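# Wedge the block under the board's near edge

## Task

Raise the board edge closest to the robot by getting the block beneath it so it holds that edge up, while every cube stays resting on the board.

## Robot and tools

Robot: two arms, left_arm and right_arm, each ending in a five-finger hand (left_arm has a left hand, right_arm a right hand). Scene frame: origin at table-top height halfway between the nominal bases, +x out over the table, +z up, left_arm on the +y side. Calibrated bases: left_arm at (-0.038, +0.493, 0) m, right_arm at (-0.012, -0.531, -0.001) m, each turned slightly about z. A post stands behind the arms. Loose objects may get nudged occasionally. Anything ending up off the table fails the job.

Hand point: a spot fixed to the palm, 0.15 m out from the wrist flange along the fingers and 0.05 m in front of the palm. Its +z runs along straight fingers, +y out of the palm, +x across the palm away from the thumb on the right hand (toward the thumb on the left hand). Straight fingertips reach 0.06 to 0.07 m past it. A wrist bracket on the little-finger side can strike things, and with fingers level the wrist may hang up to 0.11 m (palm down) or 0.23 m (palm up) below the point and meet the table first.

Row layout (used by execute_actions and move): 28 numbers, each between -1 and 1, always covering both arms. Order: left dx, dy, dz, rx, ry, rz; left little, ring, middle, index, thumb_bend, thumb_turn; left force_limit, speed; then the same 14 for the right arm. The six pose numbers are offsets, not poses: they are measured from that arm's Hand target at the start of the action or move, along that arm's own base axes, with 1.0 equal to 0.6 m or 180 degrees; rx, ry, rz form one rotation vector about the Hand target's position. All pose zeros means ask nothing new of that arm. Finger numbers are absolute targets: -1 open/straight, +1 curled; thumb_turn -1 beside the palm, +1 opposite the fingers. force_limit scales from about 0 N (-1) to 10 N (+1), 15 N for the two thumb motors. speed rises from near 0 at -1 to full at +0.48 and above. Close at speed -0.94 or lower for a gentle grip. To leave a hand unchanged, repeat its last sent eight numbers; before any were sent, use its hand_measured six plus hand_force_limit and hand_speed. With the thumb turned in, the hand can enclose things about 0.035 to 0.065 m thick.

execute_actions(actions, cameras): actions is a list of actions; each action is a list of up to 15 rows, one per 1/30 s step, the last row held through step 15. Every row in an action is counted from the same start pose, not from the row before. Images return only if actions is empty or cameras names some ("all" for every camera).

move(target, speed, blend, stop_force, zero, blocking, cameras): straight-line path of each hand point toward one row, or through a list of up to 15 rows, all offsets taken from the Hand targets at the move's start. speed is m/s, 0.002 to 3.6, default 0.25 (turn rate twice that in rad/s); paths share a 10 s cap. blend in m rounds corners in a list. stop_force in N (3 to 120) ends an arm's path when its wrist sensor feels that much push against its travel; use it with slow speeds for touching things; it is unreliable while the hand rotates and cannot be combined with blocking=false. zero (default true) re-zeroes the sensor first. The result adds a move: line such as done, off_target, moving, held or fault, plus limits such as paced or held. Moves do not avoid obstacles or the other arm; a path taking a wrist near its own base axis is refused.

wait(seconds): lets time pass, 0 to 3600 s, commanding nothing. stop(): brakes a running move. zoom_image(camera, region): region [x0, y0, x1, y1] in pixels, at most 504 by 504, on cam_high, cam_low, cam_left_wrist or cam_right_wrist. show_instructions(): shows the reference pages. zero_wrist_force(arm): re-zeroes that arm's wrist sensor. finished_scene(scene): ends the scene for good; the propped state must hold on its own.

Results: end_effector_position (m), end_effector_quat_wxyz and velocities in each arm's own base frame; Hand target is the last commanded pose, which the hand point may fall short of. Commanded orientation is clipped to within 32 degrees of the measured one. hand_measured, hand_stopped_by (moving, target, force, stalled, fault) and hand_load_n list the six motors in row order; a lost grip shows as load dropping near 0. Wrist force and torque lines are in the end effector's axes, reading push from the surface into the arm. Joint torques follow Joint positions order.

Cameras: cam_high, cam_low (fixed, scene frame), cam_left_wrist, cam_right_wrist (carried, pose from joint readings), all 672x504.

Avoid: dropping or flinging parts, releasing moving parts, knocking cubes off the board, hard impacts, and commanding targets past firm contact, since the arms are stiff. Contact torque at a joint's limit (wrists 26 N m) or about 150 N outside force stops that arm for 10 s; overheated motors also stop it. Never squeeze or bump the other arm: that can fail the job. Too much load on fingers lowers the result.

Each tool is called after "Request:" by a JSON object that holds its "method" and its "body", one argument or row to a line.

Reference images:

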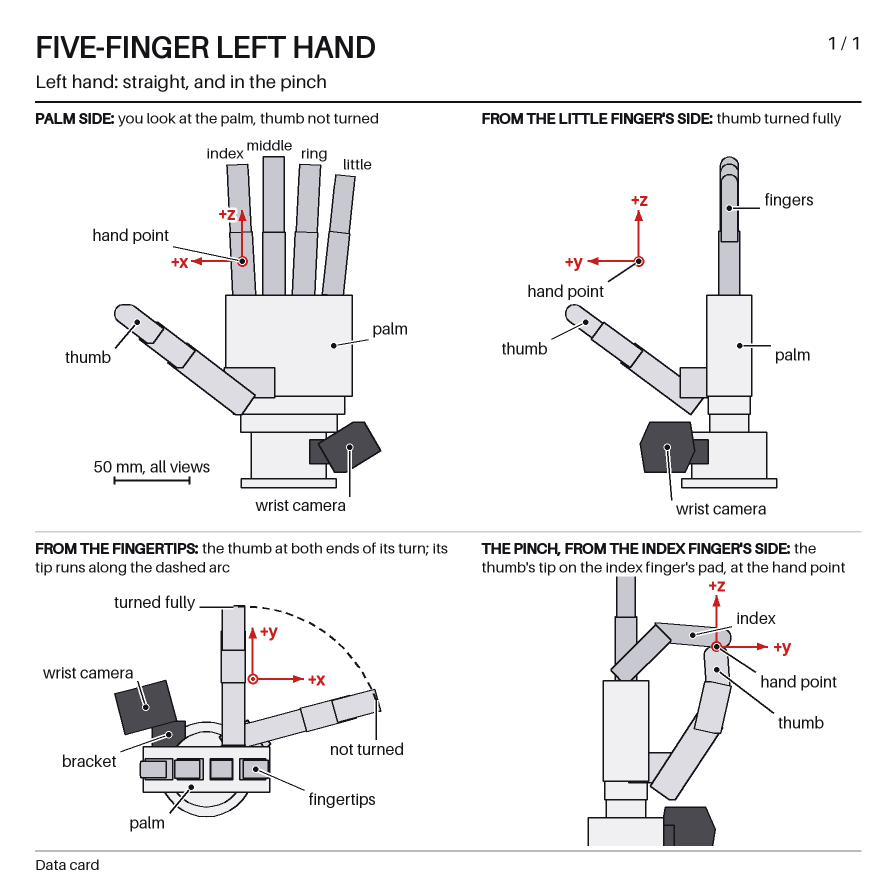

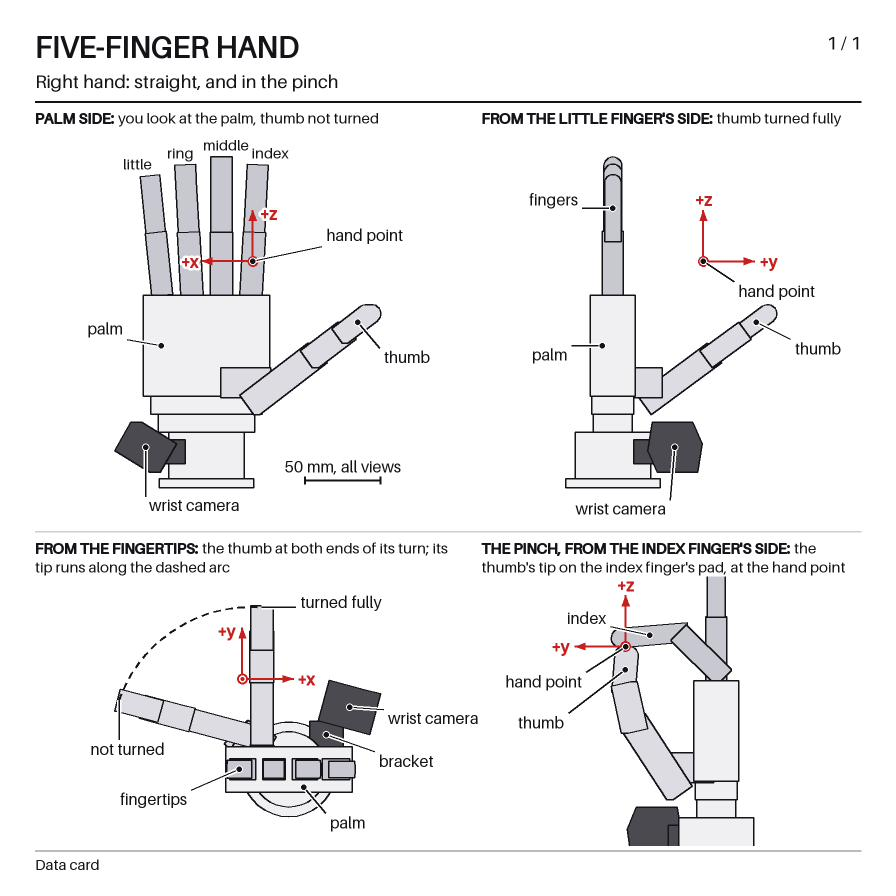

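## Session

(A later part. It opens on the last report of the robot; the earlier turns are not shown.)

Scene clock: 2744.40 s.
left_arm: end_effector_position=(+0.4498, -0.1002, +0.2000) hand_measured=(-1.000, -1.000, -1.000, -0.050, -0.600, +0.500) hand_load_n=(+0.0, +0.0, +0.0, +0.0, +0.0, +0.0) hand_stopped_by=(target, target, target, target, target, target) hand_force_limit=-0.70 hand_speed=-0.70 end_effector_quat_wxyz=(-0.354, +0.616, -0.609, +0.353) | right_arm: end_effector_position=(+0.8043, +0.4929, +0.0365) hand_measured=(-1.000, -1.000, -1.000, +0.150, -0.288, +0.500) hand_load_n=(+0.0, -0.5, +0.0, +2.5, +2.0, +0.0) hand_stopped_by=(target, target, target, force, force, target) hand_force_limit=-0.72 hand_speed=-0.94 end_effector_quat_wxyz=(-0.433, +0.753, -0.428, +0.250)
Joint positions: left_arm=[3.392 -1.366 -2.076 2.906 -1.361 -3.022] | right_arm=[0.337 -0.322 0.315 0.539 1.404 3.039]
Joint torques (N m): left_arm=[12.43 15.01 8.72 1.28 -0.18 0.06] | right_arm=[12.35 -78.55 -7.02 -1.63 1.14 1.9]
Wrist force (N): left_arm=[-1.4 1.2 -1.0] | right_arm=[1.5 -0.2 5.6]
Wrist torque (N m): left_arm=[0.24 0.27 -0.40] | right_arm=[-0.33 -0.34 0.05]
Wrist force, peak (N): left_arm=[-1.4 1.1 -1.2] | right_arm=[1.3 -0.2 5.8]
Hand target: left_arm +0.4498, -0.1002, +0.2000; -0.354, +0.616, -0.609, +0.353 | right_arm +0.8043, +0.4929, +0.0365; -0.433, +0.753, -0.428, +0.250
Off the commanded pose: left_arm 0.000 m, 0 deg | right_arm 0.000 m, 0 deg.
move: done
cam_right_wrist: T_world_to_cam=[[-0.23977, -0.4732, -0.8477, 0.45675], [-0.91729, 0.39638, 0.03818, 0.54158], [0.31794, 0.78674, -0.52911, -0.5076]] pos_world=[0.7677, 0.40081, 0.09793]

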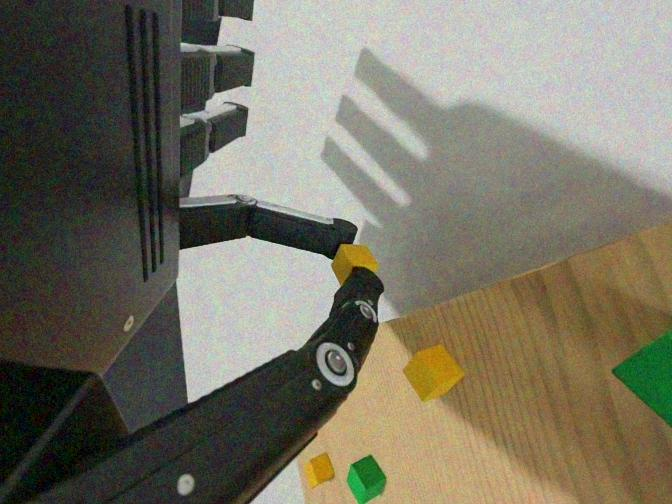

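Request:
{"method": "move", "body": {
  "target": [
    [0,0,0,0,0,0,-1,-1,-1,-0.05,-0.6,0.5,-0.7,-0.7,-0.07,-0.01,0.035,0,0,0,-1,-1,-1,0.3,-0.2,0.5,-0.72,-0.94],
    [0,0,0,0,0,0,-1,-1,-1,-0.05,-0.6,0.5,-0.7,-0.7,-0.5072,-0.0548,0.0592,0,0,-0.1111,-1,-1,-1,0.3,-0.2,0.5,-0.72,-0.94],
    [0,0,0,0,0,0,-1,-1,-1,-0.05,-0.6,0.5,-0.7,-0.7,-0.5072,-0.0548,0.0058,0,0,-0.1111,-1,-1,-1,0.3,-0.2,0.5,-0.72,-0.94],
    [0,0,0,0,0,0,-1,-1,-1,-0.05,-0.6,0.5,-0.7,-0.7,-0.5072,-0.0548,-0.0142,0,0,-0.1111,-1,-1,-1,0.06,-0.38,0.5,-0.7,-0.8],
    [0,0,0,0,0,0,-1,-1,-1,-0.05,-0.6,0.5,-0.7,-0.7,-0.5072,-0.0548,0.0358,0,0,-0.1111,-1,-1,-1,0.06,-0.38,0.5,-0.7,-0.8],
    [0,0,0,0,0,0,-1,-1,-1,-0.05,-0.6,0.5,-0.7,-0.7,-0.59,-0.1548,0.19,0,0,-0.1111,-1,-1,-1,0.06,-0.38,0.5,-0.7,-0.8]
  ],
  "speed": [0.08,0.3,0.08,0.01,0.06,0.3],
  "blend": [0.01,0.02,0,0,0.01,0],
  "cameras": ["all"]
}}

Scene clock: 2760.40 s.
left_arm: end_effector_position=(+0.4498, -0.1002, +0.2000) hand_measured=(-1.000, -1.000, -1.000, -0.050, -0.600, +0.500) hand_load_n=(+0.0, +0.0, +0.0, +0.0, +0.0, +0.0) hand_stopped_by=(target, target, target, target, target, target) hand_force_limit=-0.70 hand_speed=-0.70 end_effector_quat_wxyz=(-0.354, +0.616, -0.609, +0.353) | right_arm: end_effector_position=(+0.4503, +0.4000, +0.1504) hand_measured=(-1.000, -1.000, -1.000, +0.060, -0.380, +0.500) hand_load_n=(+0.0, +0.0, +0.0, +0.0, +0.0, +0.0) hand_stopped_by=(target, target, target, target, target, target) hand_force_limit=-0.70 hand_speed=-0.80 end_effector_quat_wxyz=(-0.383, +0.667, -0.553, +0.321)
Joint positions: left_arm=[3.392 -1.366 -2.076 2.906 -1.361 -3.022] | right_arm=[0.577 -1.316 1.74 0.134 1.912 3.342]
Joint torques (N m): left_arm=[12.02 15.26 8.9 1.3 -0.52 0] | right_arm=[-14.62 -43.64 -4.89 1.51 -1.16 -2.08]
Wrist force (N): left_arm=[-1.0 1.3 -1.0] | right_arm=[1.4 -0.1 5.2]
Wrist torque (N m): left_arm=[0.27 0.22 -0.37] | right_arm=[-0.29 -0.32 0.19]
Wrist force, peak (N): left_arm=[-1.4 1.5 -1.2] | right_arm=[1.8 -0.4 6.2]
Hand target: left_arm +0.4498, -0.1002, +0.2000; -0.354, +0.616, -0.609, +0.353 | right_arm +0.4503, +0.4000, +0.1505; -0.383, +0.667, -0.553, +0.321
Off the commanded pose: left_arm 0.000 m, 0 deg | right_arm 0.000 m, 0 deg.
move: done; blend cut to 0.016 m at target 2
cam_left_wrist: T_world_to_cam=[[0.47175, -0.29899, 0.82949, -0.41082], [-0.59012, -0.80606, 0.04508, 0.1753], [0.65514, -0.51076, -0.5567, -0.12617]] pos_world=[0.37991, -0.04597, 0.26263]
cam_right_wrist: T_world_to_cam=[[-0.387, -0.36264, -0.84778, 0.44663], [-0.72638, 0.68624, 0.03804, 0.04745], [0.56799, 0.63053, -0.52899, -0.31194]] pos_world=[0.38449, 0.32609, 0.21183]

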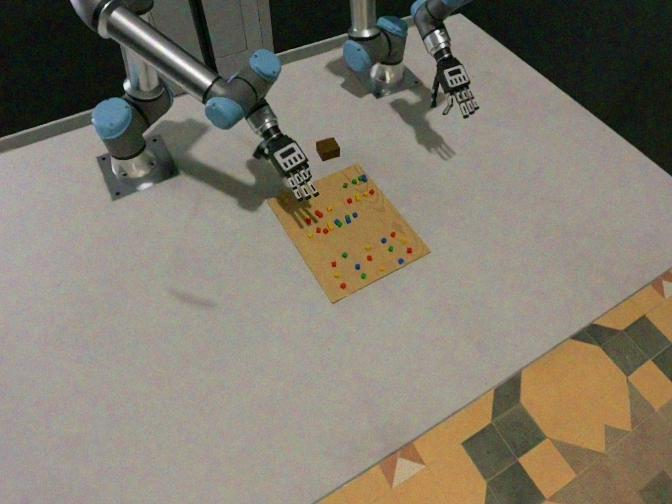

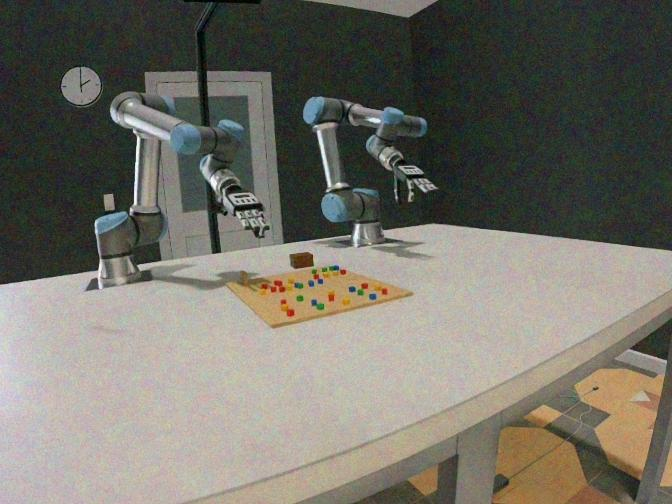

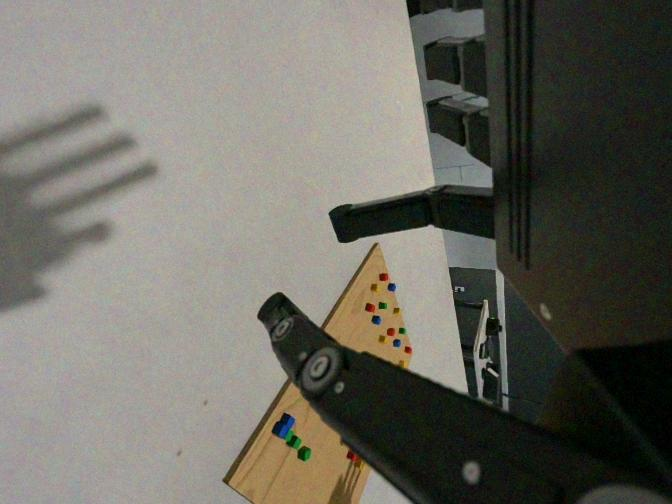

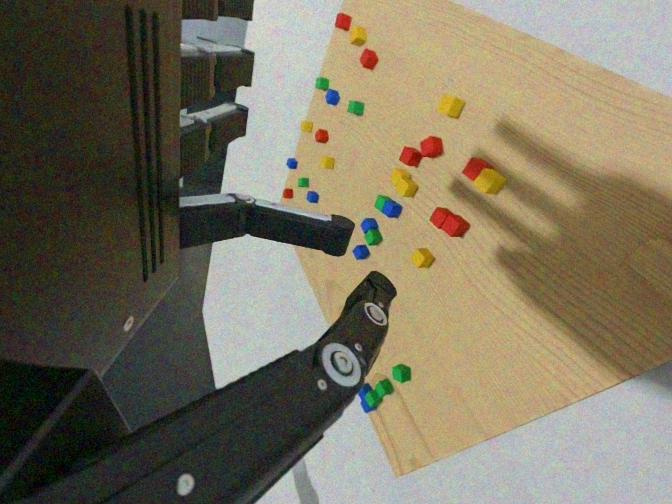

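Request:
{"method": "zoom_image", "body": {
  "camera": "cam_high",
  "region": [260, 130, 450, 320]
}}

Request:
{"method": "zoom_image", "body": {
  "camera": "cam_low",
  "region": [210, 240, 430, 350]
}}

Scaled by 2.653.

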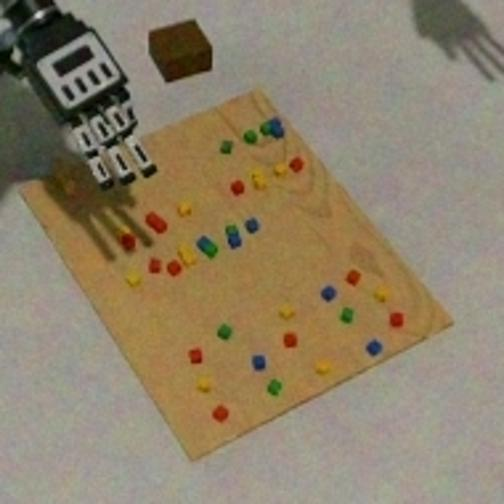

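Scaled by 2.291.

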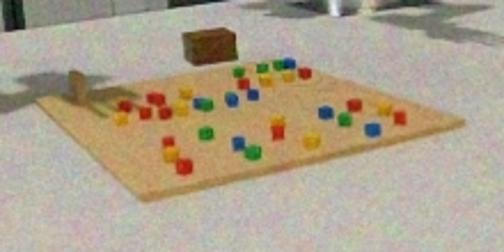

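Request:
{"method": "move", "body": {
  "target": [
    [0,0,0,0,0,0,-1,-1,-1,-0.05,-0.6,0.5,-0.7,-0.7,-0.05,-0.05,0.1658,0,0,0,-1,-1,-0.4,-0.4,-0.26,1,-0.6,-0.5],
    [0,0,0,0,0,0,-1,-1,-1,-0.05,-0.6,0.5,-0.7,-0.7,-0.1302,-0.2493,0.1658,0.0467,-0.0377,0.4275,-1,-1,-0.4,-0.4,-0.26,1,-0.6,-0.5]
  ],
  "speed": [0.3,0.3],
  "blend": [0.03,0],
  "cameras": ["all"]
}}

Scene clock: 2785.37 s.
left_arm: end_effector_position=(+0.4498, -0.1002, +0.2000) hand_measured=(-1.000, -1.000, -1.000, -0.050, -0.600, +0.500) hand_load_n=(+0.0, +0.0, +0.0, +0.0, +0.0, +0.0) hand_stopped_by=(target, target, target, target, target, target) hand_force_limit=-0.70 hand_speed=-0.70 end_effector_quat_wxyz=(-0.354, +0.616, -0.609, +0.353) | right_arm: end_effector_position=(+0.3721, +0.2504, +0.2500) hand_measured=(-1.000, -1.000, -0.400, -0.400, -0.260, +1.000) hand_load_n=(+0.0, +0.0, +0.0, +0.0, +0.0, +0.0) hand_stopped_by=(target, target, target, target, target, target) hand_force_limit=-0.60 hand_speed=-0.50 end_effector_quat_wxyz=(-0.574, +0.819, -0.017, +0.011)
Joint positions: left_arm=[3.392 -1.366 -2.076 2.906 -1.361 -3.022] | right_arm=[-0.255 -1.244 1.85 1.496 0.408 1.003]
Joint torques (N m): left_arm=[12.36 14.3 8.47 1.37 -0.43 0.18] | right_arm=[-14.63 -20.75 -0.23 3.95 0.15 -2.1]
Wrist force (N): left_arm=[-1.1 1.0 -1.0] | right_arm=[1.3 -0.2 5.4]
Wrist torque (N m): left_arm=[0.22 0.23 -0.37] | right_arm=[-0.31 -0.28 0.19]
Wrist force, peak (N): left_arm=[-1.2 1.5 -1.3] | right_arm=[1.2 0.7 6.2]
Hand target: left_arm +0.4498, -0.1002, +0.2000; -0.354, +0.616, -0.609, +0.353 | right_arm +0.3722, +0.2504, +0.2500; -0.574, +0.819, -0.017, +0.011
Off the commanded pose: left_arm 0.000 m, 0 deg | right_arm 0.000 m, 0 deg.
move: done
cam_left_wrist: T_world_to_cam=[[0.47175, -0.29899, 0.82949, -0.41082], [-0.59012, -0.80606, 0.04508, 0.1753], [0.65514, -0.51076, -0.5567, -0.12617]] pos_world=[0.37991, -0.04597, 0.26263]
cam_right_wrist: T_world_to_cam=[[0.26846, -0.30379, -0.91414, 0.20447], [-0.83055, -0.55371, -0.0599, 0.46336], [-0.48797, 0.77532, -0.40096, 0.20422]] pos_world=[0.42961, 0.16035, 0.29656]

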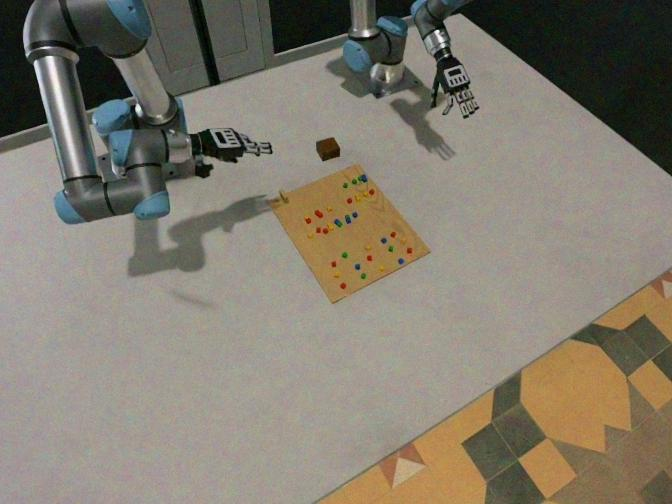

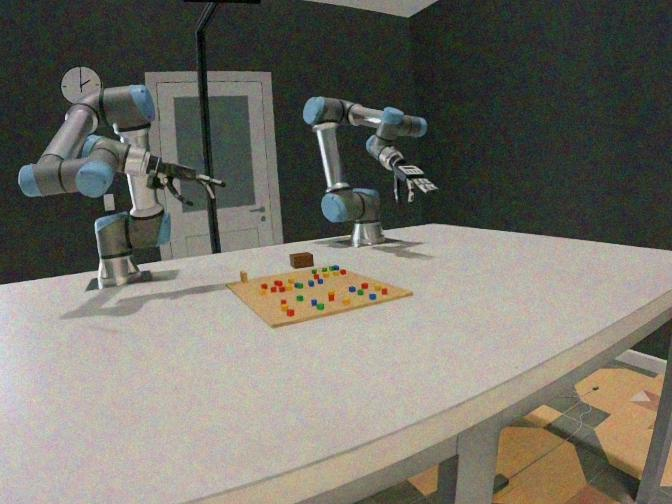

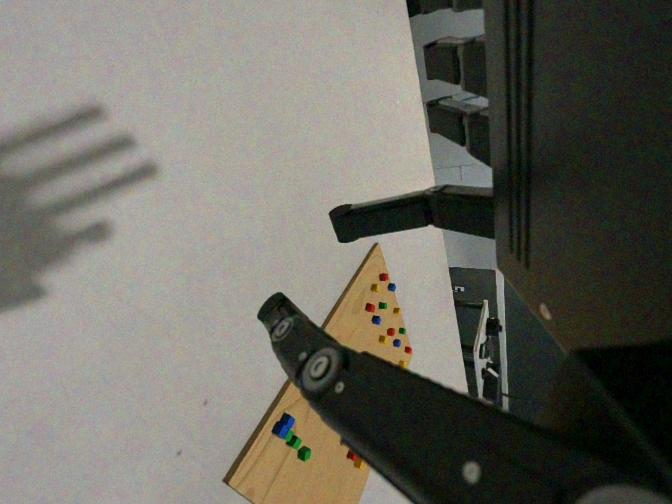

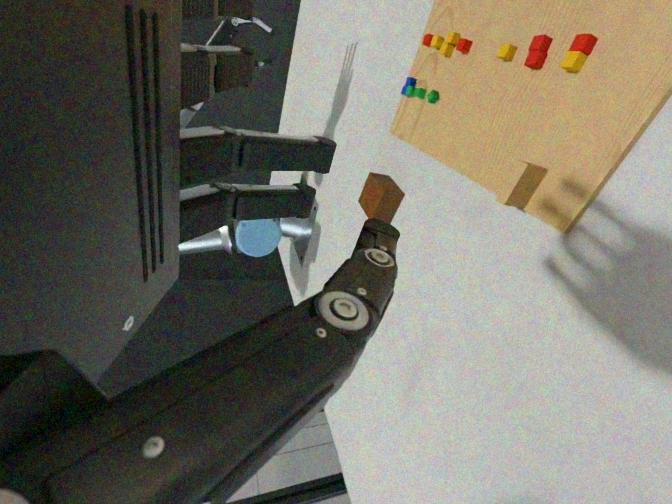

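Request:
{"method": "execute_actions", "body": {
  "actions": []
}}

Scene clock: 2817.73 s.
left_arm: end_effector_position=(+0.4498, -0.1002, +0.2000) hand_measured=(-1.000, -1.000, -1.000, -0.050, -0.600, +0.500) hand_load_n=(+0.0, +0.0, +0.0, +0.0, +0.0, +0.0) hand_stopped_by=(target, target, target, target, target, target) hand_force_limit=-0.70 hand_speed=-0.70 end_effector_quat_wxyz=(-0.354, +0.616, -0.609, +0.353) | right_arm: end_effector_position=(+0.3722, +0.2504, +0.2500) hand_measured=(-1.000, -1.000, -0.400, -0.400, -0.260, +1.000) hand_load_n=(+0.0, +0.0, +0.0, +0.0, +0.0, +0.0) hand_stopped_by=(target, target, target, target, target, target) hand_force_limit=-0.60 hand_speed=-0.50 end_effector_quat_wxyz=(-0.574, +0.819, -0.017, +0.011)
Joint positions: left_arm=[3.392 -1.366 -2.076 2.906 -1.361 -3.022] | right_arm=[-0.256 -1.244 1.85 1.496 0.408 1.002]
Joint velocities: within noise
Joint torques (N m): left_arm=[12.2 14.55 9.09 1.28 -0.53 -0.01] | right_arm=[-14.92 -20.7 -0.33 3.97 0.07 -1.99]
Wrist force (N): left_arm=[-1.1 1.2 -1.3] | right_arm=[1.4 -0.2 5.3]
Wrist torque (N m): left_arm=[0.26 0.23 -0.37] | right_arm=[-0.30 -0.28 0.20]
Wrist force, peak (N): left_arm=[-1.2 1.4 -1.2] | right_arm=[1.3 -0.2 5.6]
Hand target: left_arm +0.4498, -0.1002, +0.2000; -0.354, +0.616, -0.609, +0.353 | right_arm +0.3722, +0.2504, +0.2500; -0.574, +0.819, -0.017, +0.011
Off the commanded pose: left_arm 0.000 m, 0 deg | right_arm 0.000 m, 0 deg.
camera_calibration:
cam_left_wrist: T_world_to_cam=[[0.47175, -0.29899, 0.82949, -0.41082], [-0.59012, -0.80606, 0.04508, 0.1753], [0.65514, -0.51076, -0.5567, -0.12617]] pos_world=[0.37991, -0.04597, 0.26263]
cam_right_wrist: T_world_to_cam=[[0.2684, -0.3037, -0.91418, 0.20447], [-0.83052, -0.55377, -0.05987, 0.46329], [-0.48806, 0.77531, -0.40086, 0.20431]] pos_world=[0.42961, 0.16025, 0.29656]

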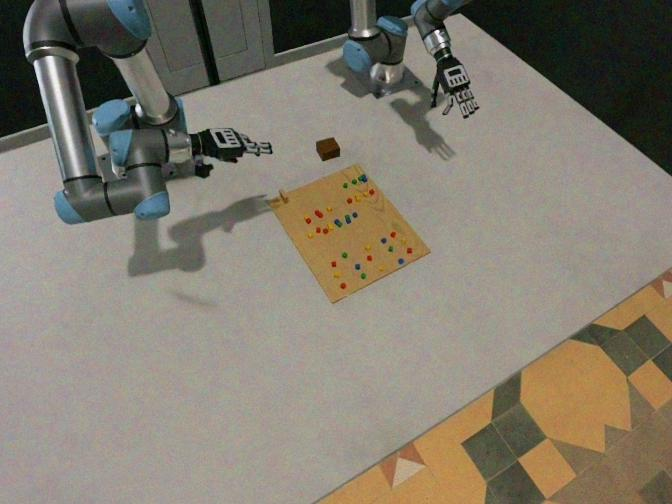

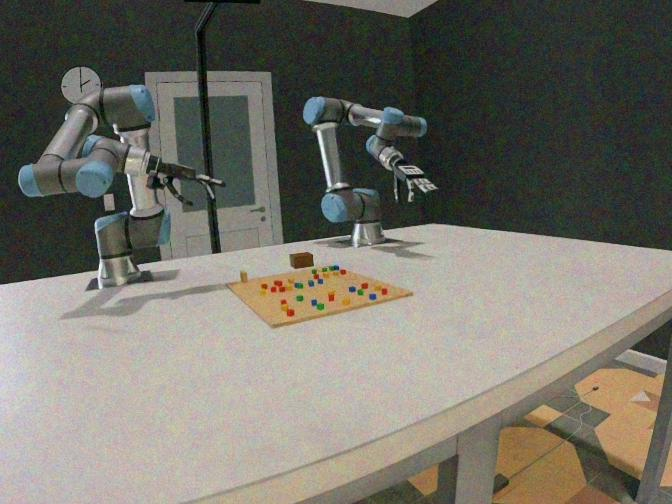

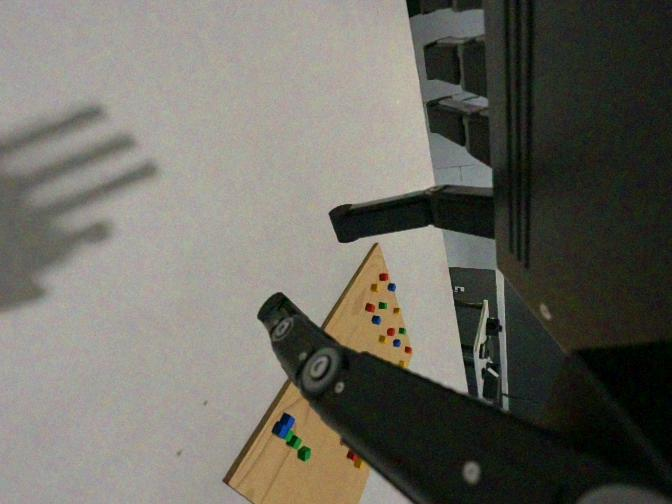

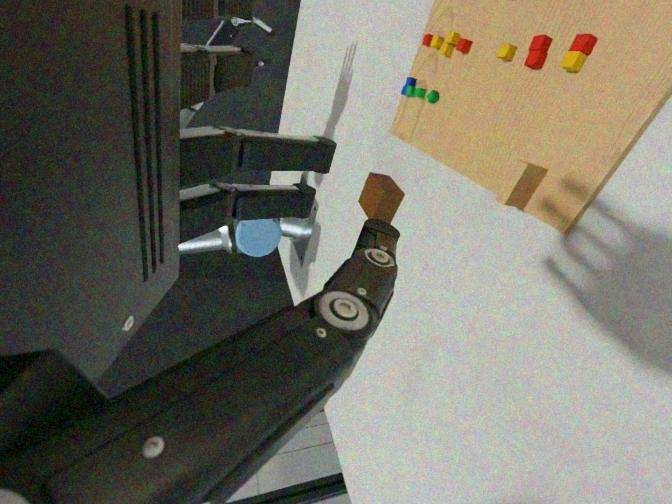

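Request:
{"method": "zoom_image", "body": {
  "camera": "cam_high",
  "region": [250, 130, 440, 310]
}}

Request:
{"method": "zoom_image", "body": {
  "camera": "cam_right_wrist",
  "region": [330, 0, 672, 260]
}}

Scaled by 2.653.

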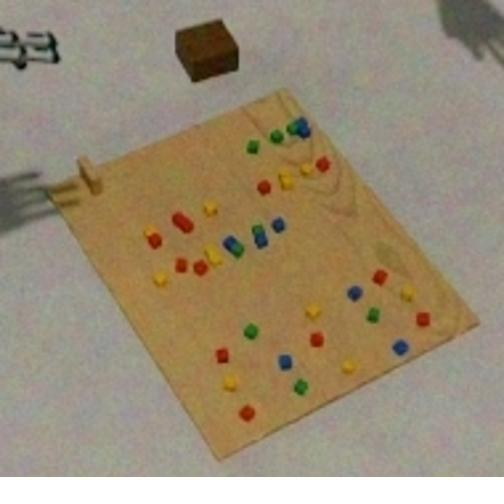

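Scaled by 1.474.

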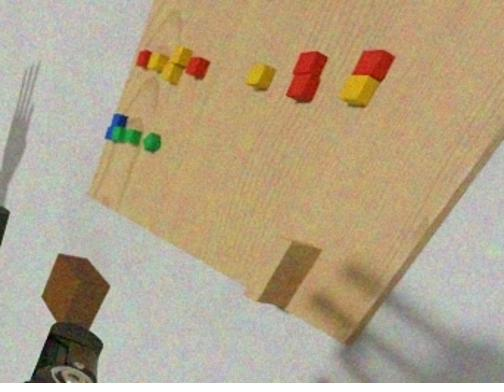

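Request:
{"method": "move", "body": {
  "target": [
    [0,0,0,0,0,0,-1,-1,-1,-0.05,-0.6,0.5,-0.7,-0.7,0,0.1893,0,0,0,0,-1,-1,-0.4,-0.4,-0.26,1,-0.6,-0.5],
    [0,0,0,0,0,0,-1,-1,-1,-0.05,-0.6,0.5,-0.7,-0.7,0,0.1893,-0.2333,0,0,0,-1,-1,-0.4,-0.4,-0.26,1,-0.6,-0.5]
  ],
  "speed": 0.12,
  "cameras": ["cam_right_wrist","cam_low"]
}}

Scene clock: 2832.23 s.
left_arm: end_effector_position=(+0.4498, -0.1002, +0.2000) hand_measured=(-1.000, -1.000, -1.000, -0.050, -0.600, +0.500) hand_load_n=(+0.0, -0.5, +0.0, +0.0, +0.0, +0.0) hand_stopped_by=(target, target, target, target, target, target) hand_force_limit=-0.70 hand_speed=-0.70 end_effector_quat_wxyz=(-0.354, +0.616, -0.609, +0.353) | right_arm: end_effector_position=(+0.3722, +0.3640, +0.1101) hand_measured=(-1.000, -1.000, -0.400, -0.400, -0.260, +1.000) hand_load_n=(+0.0, +0.0, +0.0, +0.0, +0.0, +0.0) hand_stopped_by=(target, target, target, target, target, target) hand_force_limit=-0.60 hand_speed=-0.50 end_effector_quat_wxyz=(-0.574, +0.819, -0.017, +0.011)
Joint positions: left_arm=[3.392 -1.366 -2.076 2.906 -1.361 -3.022] | right_arm=[0.038 -1.067 1.798 0.63 0.357 1.796]
Joint torques (N m): left_arm=[13.13 14.46 8.5 1.42 -0.53 0.21] | right_arm=[12.71 -27.43 1.21 0.75 -0.43 1.87]
Wrist force (N): left_arm=[-1.0 1.3 -1.0] | right_arm=[1.2 -0.2 5.2]
Wrist torque (N m): left_arm=[0.27 0.22 -0.38] | right_arm=[-0.29 -0.25 0.03]
Wrist force, peak (N): left_arm=[-1.4 1.4 -1.2] | right_arm=[1.2 -0.7 6.0]
Hand target: left_arm +0.4498, -0.1002, +0.2000; -0.354, +0.616, -0.609, +0.353 | right_arm +0.3722, +0.3640, +0.1100; -0.574, +0.819, -0.017, +0.011
Off the commanded pose: left_arm 0.000 m, 0 deg | right_arm 0.000 m, 0 deg.
move: done
cam_right_wrist: T_world_to_cam=[[0.2685, -0.30363, -0.91417, 0.11101], [-0.83048, -0.5538, -0.05998, 0.51784], [-0.48806, 0.77531, -0.40086, 0.06015]] pos_world=[0.42961, 0.27385, 0.15666]
Images, in order (width x height): cam_low 672x504, cam_right_wrist 672x504.

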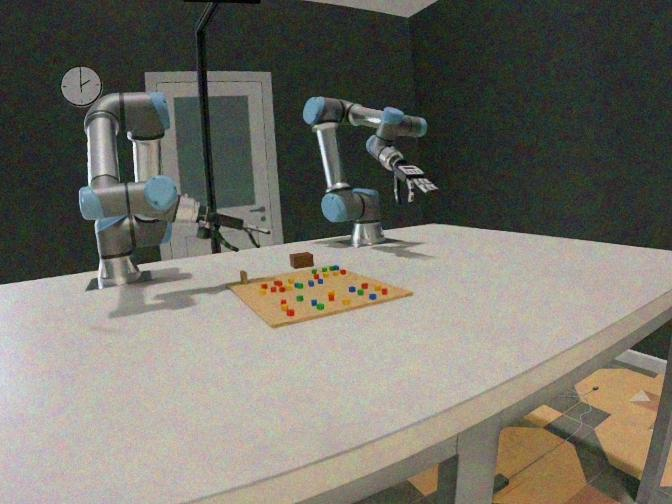

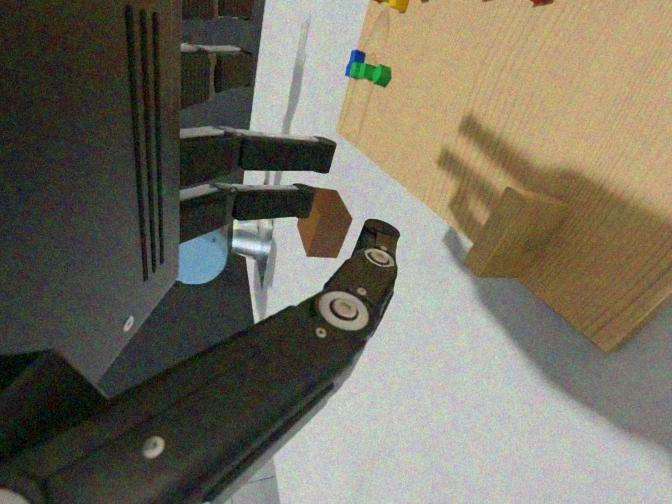

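Request:
{"method": "move", "body": {
  "target": [0,0,0,0,0,0,-1,-1,-1,-0.05,-0.6,0.5,-0.7,-0.7,0,0,-0.0833,0,0,0,-1,-1,-0.4,-0.4,-0.26,1,-0.6,-0.5],
  "speed": 0.05,
  "stop_force": 6,
  "cameras": ["cam_right_wrist"]
}}

Request:
{"method": "zoom_image", "body": {
  "camera": "cam_right_wrist",
  "region": [200, 60, 672, 400]
}}

Scene clock: 2838.87 s.
left_arm: end_effector_position=(+0.4498, -0.1002, +0.2000) hand_measured=(-1.000, -1.000, -1.000, -0.050, -0.600, +0.500) hand_load_n=(+0.0, +0.0, +0.0, -0.5, +0.0, +0.0) hand_stopped_by=(target, target, target, target, target, target) hand_force_limit=-0.70 hand_speed=-0.70 end_effector_quat_wxyz=(-0.354, +0.616, -0.609, +0.353) | right_arm: end_effector_position=(+0.3722, +0.3640, +0.0600) hand_measured=(-1.000, -1.000, -0.400, -0.400, -0.260, +1.000) hand_load_n=(+0.0, +0.0, +0.0, +0.0, +0.5, +0.0) hand_stopped_by=(target, target, target, target, target, target) hand_force_limit=-0.60 hand_speed=-0.50 end_effector_quat_wxyz=(-0.574, +0.819, -0.017, +0.011)
Joint positions: left_arm=[3.392 -1.366 -2.076 2.906 -1.361 -3.022] | right_arm=[0.038 -0.981 1.824 0.517 0.357 1.796]
Joint torques (N m): left_arm=[12.34 14.3 8.39 1.33 -0.52 -0.08] | right_arm=[12.4 -28.84 3.15 0.72 -0.5 1.94]
Wrist force (N): left_arm=[-1.2 1.3 -1.0] | right_arm=[1.5 -0.3 5.5]
Wrist torque (N m): left_arm=[0.27 0.25 -0.39] | right_arm=[-0.33 -0.31 0.05]
Wrist force, peak (N): left_arm=[-1.4 1.3 -1.2] | right_arm=[1.4 -0.3 5.7]
Hand target: left_arm +0.4498, -0.1002, +0.2000; -0.354, +0.616, -0.609, +0.353 | right_arm +0.3722, +0.3640, +0.0600; -0.574, +0.819, -0.017, +0.011
Off the commanded pose: left_arm 0.000 m, 0 deg | right_arm 0.000 m, 0 deg.
move: done
cam_right_wrist: T_world_to_cam=[[0.26848, -0.30365, -0.91418, 0.06522], [-0.83049, -0.5538, -0.05996, 0.51483], [-0.48806, 0.77531, -0.40086, 0.04007]] pos_world=[0.42961, 0.27385, 0.10656]

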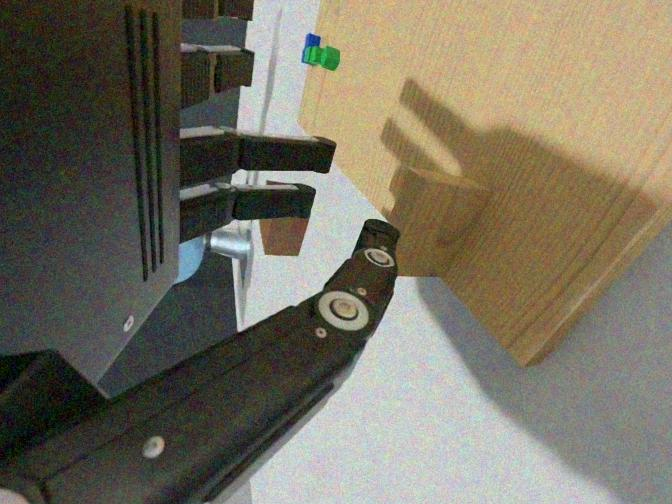

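Scaled by 1.068.

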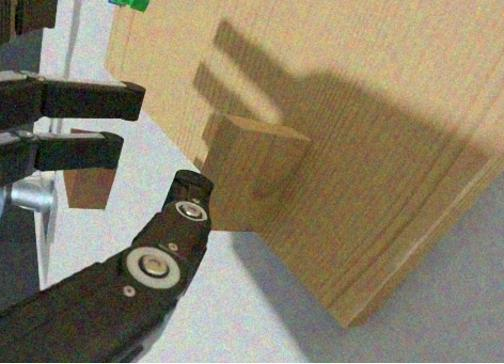

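Request:
{"method": "move", "body": {
  "target": [
    [0,0,0,0,0,0,-1,-1,-1,-0.05,-0.6,0.5,-0.7,-0.7,0,0,-0.0463,0,0,0,-1,-1,-0.4,-0.4,-0.26,1,-0.6,-0.5],
    [0,0,0,0,0,0,-1,-1,-1,-0.05,-0.6,0.5,-0.7,-0.7,0,0.004,-0.0463,0,0,0,-1,-1,-0.4,-0.4,-0.26,1,-0.6,-0.5]
  ],
  "speed": 0.02,
  "stop_force": 4,
  "cameras": ["cam_right_wrist","cam_low"]
}}

Request:
{"method": "zoom_image", "body": {
  "camera": "cam_right_wrist",
  "region": [200, 60, 672, 400]
}}

Request:
{"method": "zoom_image", "body": {
  "camera": "cam_low",
  "region": [170, 180, 430, 340]
}}

Scene clock: 2851.60 s.
left_arm: end_effector_position=(+0.4498, -0.1002, +0.2000) hand_measured=(-1.000, -1.000, -1.000, -0.050, -0.600, +0.500) hand_load_n=(+0.0, +0.0, +0.0, +0.0, +0.0, +0.0) hand_stopped_by=(target, target, target, target, target, target) hand_force_limit=-0.70 hand_speed=-0.70 end_effector_quat_wxyz=(-0.354, +0.616, -0.609, +0.353) | right_arm: end_effector_position=(+0.3722, +0.3664, +0.0322) hand_measured=(-1.000, -1.000, -0.400, -0.400, -0.260, +1.000) hand_load_n=(+0.0, +0.0, +0.0, +0.0, +0.5, +0.5) hand_stopped_by=(target, target, target, target, target, target) hand_force_limit=-0.60 hand_speed=-0.50 end_effector_quat_wxyz=(-0.574, +0.819, -0.017, +0.011)
Joint positions: left_arm=[3.392 -1.366 -2.076 2.906 -1.361 -3.022] | right_arm=[0.044 -0.931 1.83 0.446 0.358 1.813]
Joint torques (N m): left_arm=[13.15 14.97 8.91 1.42 -0.76 0.09] | right_arm=[13.1 -50.27 -26.65 0.45 -0.04 1.9]
Wrist force (N): left_arm=[-1.0 1.0 -1.2] | right_arm=[0.6 -0.5 3.3]
Wrist torque (N m): left_arm=[0.24 0.22 -0.38] | right_arm=[-0.32 -0.19 0.03]
Wrist force, peak (N): left_arm=[-1.4 1.5 -1.2] | right_arm=[1.5 -0.3 5.6]
Hand target: left_arm +0.4498, -0.1002, +0.2000; -0.354, +0.616, -0.609, +0.353 | right_arm +0.3722, +0.3664, +0.0322; -0.574, +0.819, -0.017, +0.011
Off the commanded pose: left_arm 0.000 m, 0 deg | right_arm 0.000 m, 0 deg.
move: done
cam_right_wrist: T_world_to_cam=[[0.26848, -0.30365, -0.91418, 0.04063], [-0.83049, -0.5538, -0.05996, 0.5145], [-0.48806, 0.77531, -0.40086, 0.02711]] pos_world=[0.42961, 0.27625, 0.07886]
Images, in order (width x height): cam_low 672x504, cam_right_wrist 672x504.

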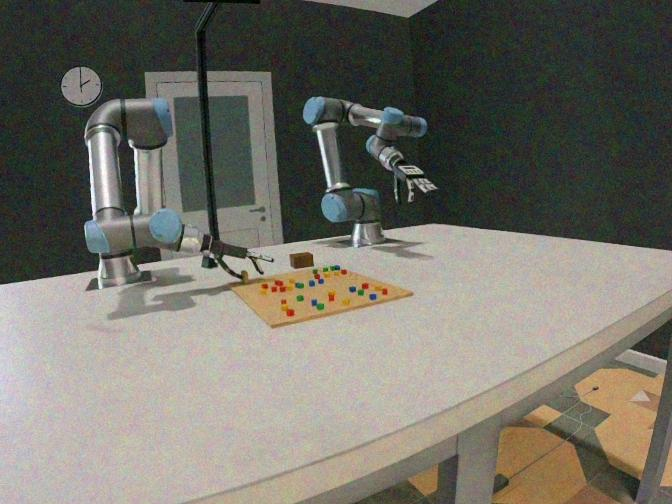

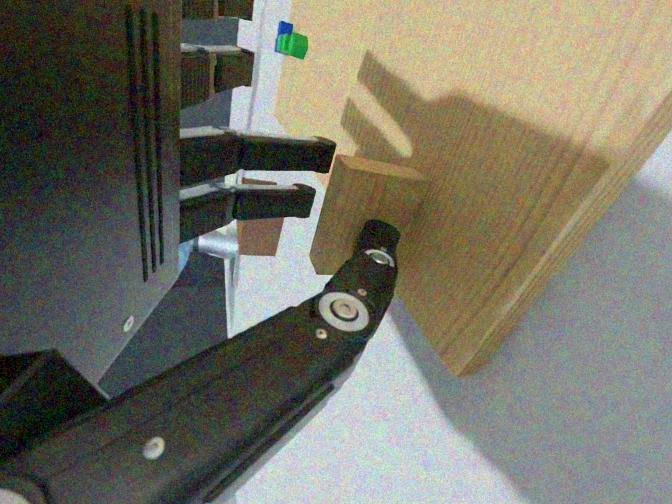

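Scaled by 1.068.

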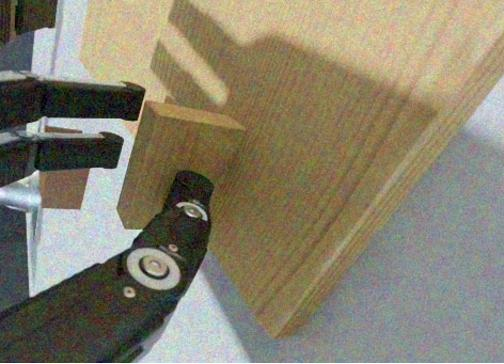

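Scaled by 1.938.

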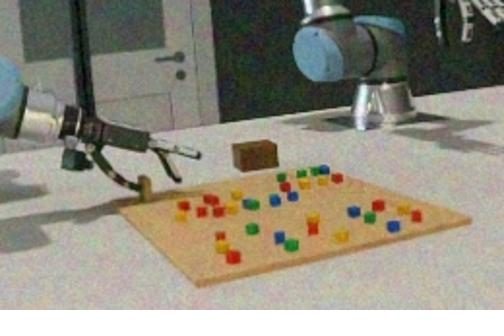

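Request:
{"method": "wait", "body": {
  "seconds": 0.5
}}

Request:
{"method": "zoom_image", "body": {
  "camera": "cam_low",
  "region": [60, 80, 310, 320]
}}

Scene clock: 2863.33 s.
left_arm: end_effector_position=(+0.4498, -0.1002, +0.2000) hand_measured=(-1.000, -1.000, -1.000, -0.050, -0.600, +0.500) hand_load_n=(+0.0, +0.0, +0.0, +0.0, +0.0, +0.0) hand_stopped_by=(target, target, target, target, target, target) hand_force_limit=-0.70 hand_speed=-0.70 end_effector_quat_wxyz=(-0.354, +0.616, -0.609, +0.353) | right_arm: end_effector_position=(+0.3722, +0.3664, +0.0322) hand_measured=(-1.000, -1.000, -0.400, -0.400, -0.260, +1.000) hand_load_n=(-0.5, +0.0, -0.5, +0.0, +0.5, +0.5) hand_stopped_by=(target, target, target, target, target, target) hand_force_limit=-0.60 hand_speed=-0.50 end_effector_quat_wxyz=(-0.574, +0.819, -0.017, +0.011)
Joint positions: left_arm=[3.392 -1.366 -2.076 2.906 -1.361 -3.022] | right_arm=[0.044 -0.931 1.83 0.446 0.358 1.813]
Joint torques (N m): left_arm=[13.09 14.84 8.67 1.58 -0.45 -0.27] | right_arm=[12.64 -50.27 -25.55 0.51 -0.19 1.89]
Wrist force (N): left_arm=[-1.2 1.3 -1.0] | right_arm=[0.7 -0.5 3.3]
Wrist torque (N m): left_arm=[0.26 0.25 -0.39] | right_arm=[-0.30 -0.22 0.04]
Wrist force, peak (N): left_arm=[-1.5 1.4 -0.9] | right_arm=[0.7 -0.5 3.6]
Hand target: left_arm +0.4498, -0.1002, +0.2000; -0.354, +0.616, -0.609, +0.353 | right_arm +0.3722, +0.3664, +0.0322; -0.574, +0.819, -0.017, +0.011
Off the commanded pose: left_arm 0.000 m, 0 deg | right_arm 0.000 m, 0 deg.
wait: 0.50 s; at rest from the start

Scaled by 2.016.
This view is cut from an older image: the scene may have changed since it was taken.

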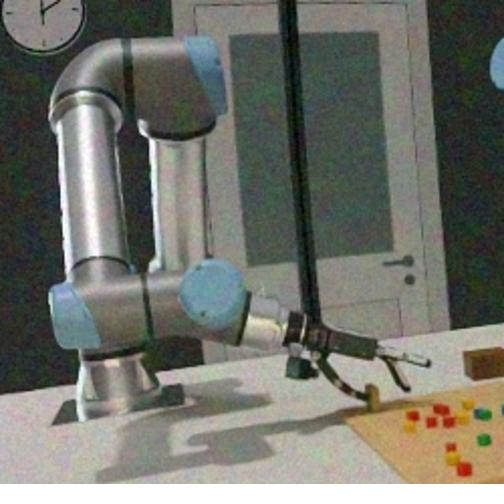

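Request:
{"method": "move", "body": {
  "target": [0,0,0,0,0,0,-1,-1,-1,-0.05,-0.6,0.5,-0.7,-0.7,0,0,0.0133,0,0,0,-1,-1,-0.4,-0.4,-0.26,1,-0.6,-0.5],
  "speed": 0.02
}}

Scene clock: 2884.20 s.
left_arm: end_effector_position=(+0.4498, -0.1002, +0.2000) hand_measured=(-1.000, -1.000, -1.000, -0.050, -0.600, +0.500) hand_load_n=(+0.0, +0.0, +0.0, +0.0, +0.0, +0.0) hand_stopped_by=(target, target, target, target, target, target) hand_force_limit=-0.70 hand_speed=-0.70 end_effector_quat_wxyz=(-0.354, +0.616, -0.609, +0.353) | right_arm: end_effector_position=(+0.3721, +0.3664, +0.0401) hand_measured=(-1.000, -1.000, -0.400, -0.400, -0.260, +1.000) hand_load_n=(+0.0, -0.5, +0.0, +0.0, +1.5, +0.0) hand_stopped_by=(target, target, target, target, target, target) hand_force_limit=-0.60 hand_speed=-0.50 end_effector_quat_wxyz=(-0.574, +0.819, -0.017, +0.011)
Joint positions: left_arm=[3.392 -1.366 -2.076 2.906 -1.361 -3.022] | right_arm=[0.044 -0.946 1.828 0.462 0.358 1.813]
Joint torques (N m): left_arm=[13.03 14.66 9.23 1.38 -0.8 -0.17] | right_arm=[10.69 -50.28 -26.75 3.82 -0.54 -0.5]
Wrist force (N): left_arm=[-1.2 1.4 -1.0] | right_arm=[1.5 0.5 5.1]
Wrist torque (N m): left_arm=[0.28 0.26 -0.40] | right_arm=[-0.27 -0.30 0.06]
Wrist force, peak (N): left_arm=[-1.4 1.3 -1.3] | right_arm=[1.6 0.6 5.4]
Hand target: left_arm +0.4498, -0.1002, +0.2000; -0.354, +0.616, -0.609, +0.353 | right_arm +0.3722, +0.3664, +0.0402; -0.574, +0.819, -0.017, +0.011
Off the commanded pose: left_arm 0.000 m, 0 deg | right_arm 0.000 m, 0 deg.
move: done

Request:
{"method": "move", "body": {
  "target": [0,0,0,0,0,0,-1,-1,-1,-0.05,-0.6,0.5,-0.7,-0.7,0,0,-0.0133,0,0,0,-1,-1,-0.4,-0.4,-0.26,1,-0.6,-0.5],
  "speed": 0.02
}}

Request:
{"method": "execute_actions", "body": {
  "actions": [
    [[0,0,0,0,0,0,-1,-1,-1,-0.05,-0.6,0.5,-0.7,-0.7,0,0,0,0,0,0,-1,-1,0.1,0.1,-0.26,1,-0.6,-0.92]]
  ]
}}

Scene clock: 2890.13 s.
left_arm: end_effector_position=(+0.4498, -0.1002, +0.2000) hand_measured=(-1.000, -1.000, -1.000, -0.050, -0.600, +0.500) hand_load_n=(+0.0, +0.0, +0.0, +0.0, +0.0, +0.0) hand_stopped_by=(target, target, target, target, target, target) hand_force_limit=-0.70 hand_speed=-0.70 end_effector_quat_wxyz=(-0.354, +0.616, -0.609, +0.353) | right_arm: end_effector_position=(+0.3722, +0.3664, +0.0324) hand_measured=(-1.000, -1.000, -0.400, -0.400, -0.260, +1.000) hand_load_n=(+0.0, +0.0, +0.0, +0.0, +0.5, +0.0) hand_stopped_by=(target, target, target, target, target, target) hand_force_limit=-0.60 hand_speed=-0.50 end_effector_quat_wxyz=(-0.574, +0.819, -0.017, +0.011)
Joint positions: left_arm=[3.392 -1.366 -2.076 2.906 -1.361 -3.022] | right_arm=[0.044 -0.932 1.83 0.446 0.358 1.813]
Joint torques (N m): left_arm=[13.27 14.77 9.37 1.44 -0.67 -0.17] | right_arm=[-13.74 -29.18 4.04 0.72 -2.18 0.25]
Wrist force (N): left_arm=[-1.4 1.2 -1.0] | right_arm=[1.5 -0.4 4.4]
Wrist torque (N m): left_arm=[0.26 0.27 -0.40] | right_arm=[-0.32 -0.29 0.06]
Wrist force, peak (N): left_arm=[-1.4 1.3 -1.1] | right_arm=[1.5 0.5 5.3]
Hand target: left_arm +0.4498, -0.1002, +0.2000; -0.354, +0.616, -0.609, +0.353 | right_arm +0.3722, +0.3664, +0.0322; -0.574, +0.819, -0.017, +0.011
Off the commanded pose: left_arm 0.000 m, 0 deg | right_arm 0.000 m, 0 deg.
move: done

Scene clock: 2892.63 s.
left_arm: end_effector_position=(+0.4498, -0.1002, +0.2000) hand_measured=(-1.000, -1.000, -1.000, -0.050, -0.600, +0.500) hand_load_n=(+0.0, +0.0, -0.5, +0.0, +0.0, +0.0) hand_stopped_by=(target, target, target, target, target, target) hand_force_limit=-0.70 hand_speed=-0.70 end_effector_quat_wxyz=(-0.354, +0.616, -0.609, +0.353) | right_arm: end_effector_position=(+0.3722, +0.3664, +0.0322) hand_measured=(-1.000, -1.000, +0.100, +0.100, -0.260, +1.000) hand_load_n=(+0.0, +0.0, +0.5, +0.0, +0.0, +0.0) hand_stopped_by=(target, target, target, target, target, target) hand_force_limit=-0.60 hand_speed=-0.92 end_effector_quat_wxyz=(-0.574, +0.819, -0.017, +0.011)
Joint positions: left_arm=[3.392 -1.366 -2.076 2.906 -1.361 -3.022] | right_arm=[0.044 -0.931 1.83 0.446 0.358 1.813]
Joint torques (N m): left_arm=[12.51 14.86 9.61 1.34 -0.81 -0.23] | right_arm=[-14.61 -29.55 3.99 0.58 -2.34 1.64]
Wrist force (N): left_arm=[-1.2 1.2 -0.9] | right_arm=[1.6 -0.7 4.7]
Wrist torque (N m): left_arm=[0.25 0.25 -0.38] | right_arm=[-0.35 -0.32 0.06]
Wrist force, peak (N): left_arm=[-1.4 1.2 -1.2] | right_arm=[1.5 -0.7 4.8]
Hand target: left_arm +0.4498, -0.1002, +0.2000; -0.354, +0.616, -0.609, +0.353 | right_arm +0.3722, +0.3664, +0.0322; -0.574, +0.819, -0.017, +0.011
Off the commanded pose: left_arm 0.000 m, 0 deg | right_arm 0.000 m, 0 deg.
Step readings (end_effector_position of left_arm | right_arm):
0: (+0.4498, -0.1002, +0.2000) | (+0.3722, +0.3664, +0.0324)
1: (+0.4498, -0.1002, +0.2000) | (+0.3722, +0.3664, +0.0323)
2: (+0.4498, -0.1002, +0.2000) | (+0.3722, +0.3664, +0.0323)
4: (+0.4498, -0.1002, +0.2000) | (+0.3722, +0.3664, +0.0323)
8: (+0.4498, -0.1002, +0.2000) | (+0.3722, +0.3664, +0.0322)
15: (+0.4498, -0.1002, +0.2000) | (+0.3722, +0.3664, +0.0322)

Friction-only. Continue closing.

Request:
{"method": "execute_actions", "body": {
  "actions": [
    [[0,0,0,0,0,0,-1,-1,-1,-0.05,-0.6,0.5,-0.7,-0.7,0,0,0,0,0,0,-1,-1,0.1,0.1,0.1,1,-0.5,-0.92]],
    [[0,0,0,0,0,0,-1,-1,-1,-0.05,-0.6,0.5,-0.7,-0.7,0,0,0,0,0,0,-1,-1,0.1,0.1,0.1,1,-0.5,-0.92]]
  ],
  "cameras": ["cam_right_wrist"]
}}

Scene clock: 2896.77 s.
left_arm: end_effector_position=(+0.4498, -0.1002, +0.2000) hand_measured=(-1.000, -1.000, -1.000, -0.050, -0.600, +0.500) hand_load_n=(+0.0, +0.0, +0.0, +0.0, +0.0, +0.0) hand_stopped_by=(target, target, target, target, target, target) hand_force_limit=-0.70 hand_speed=-0.70 end_effector_quat_wxyz=(-0.354, +0.616, -0.609, +0.353) | right_arm: end_effector_position=(+0.3722, +0.3664, +0.0322) hand_measured=(-1.000, -1.000, +0.100, +0.100, -0.232, +1.000) hand_load_n=(-0.5, +0.0, +0.5, +0.0, +4.0, +0.0) hand_stopped_by=(target, target, target, target, force, target) hand_force_limit=-0.50 hand_speed=-0.92 end_effector_quat_wxyz=(-0.574, +0.819, -0.017, +0.011)
Joint positions: left_arm=[3.392 -1.366 -2.076 2.906 -1.361 -3.022] | right_arm=[0.044 -0.931 1.83 0.446 0.358 1.813]
Joint torques (N m): left_arm=[11.58 15.4 8.89 1.2 -0.72 -0.22] | right_arm=[-13.91 -31.8 2.31 1.24 -2.28 1.6]
Wrist force (N): left_arm=[-0.9 1.2 -0.9] | right_arm=[1.2 1.6 4.6]
Wrist torque (N m): left_arm=[0.25 0.21 -0.37] | right_arm=[-0.25 -0.27 0.07]
Wrist force, peak (N): left_arm=[-1.2 1.4 -1.3] | right_arm=[1.5 -0.7 5.0]
Hand target: left_arm +0.4498, -0.1002, +0.2000; -0.354, +0.616, -0.609, +0.353 | right_arm +0.3722, +0.3664, +0.0322; -0.574, +0.819, -0.017, +0.011
Off the commanded pose: left_arm 0.000 m, 0 deg | right_arm 0.000 m, 0 deg.
Step readings (end_effector_position of left_arm | right_arm):
0: (+0.4498, -0.1002, +0.2000) | (+0.3722, +0.3664, +0.0322)
1: (+0.4498, -0.1002, +0.2000) | (+0.3722, +0.3664, +0.0322)
2: (+0.4498, -0.1002, +0.2000) | (+0.3722, +0.3664, +0.0322)
4: (+0.4498, -0.1002, +0.2000) | (+0.3722, +0.3664, +0.0322)
8: (+0.4498, -0.1002, +0.2000) | (+0.3722, +0.3664, +0.0322)
15: (+0.4498, -0.1002, +0.2000) | (+0.3722, +0.3664, +0.0322)
16: (+0.4498, -0.1002, +0.2000) | (+0.3722, +0.3664, +0.0322)
17: (+0.4498, -0.1002, +0.2000) | (+0.3722, +0.3664, +0.0322)
19: (+0.4498, -0.1002, +0.2000) | (+0.3722, +0.3664, +0.0322)
23: (+0.4498, -0.1002, +0.2000) | (+0.3722, +0.3664, +0.0322)
30: (+0.4498, -0.1002, +0.2000) | (+0.3722, +0.3664, +0.0322)
cam_right_wrist: T_world_to_cam=[[0.2684, -0.3037, -0.91418, 0.04059], [-0.83052, -0.55377, -0.05987, 0.51449], [-0.48806, 0.77531, -0.40086, 0.02707]] pos_world=[0.42961, 0.27625, 0.07876]

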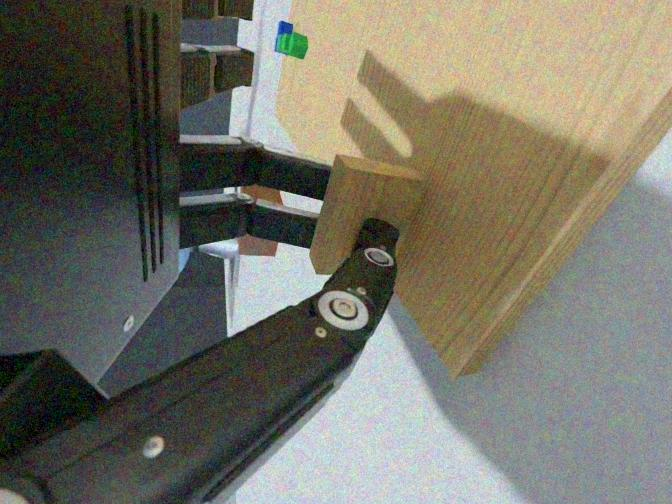

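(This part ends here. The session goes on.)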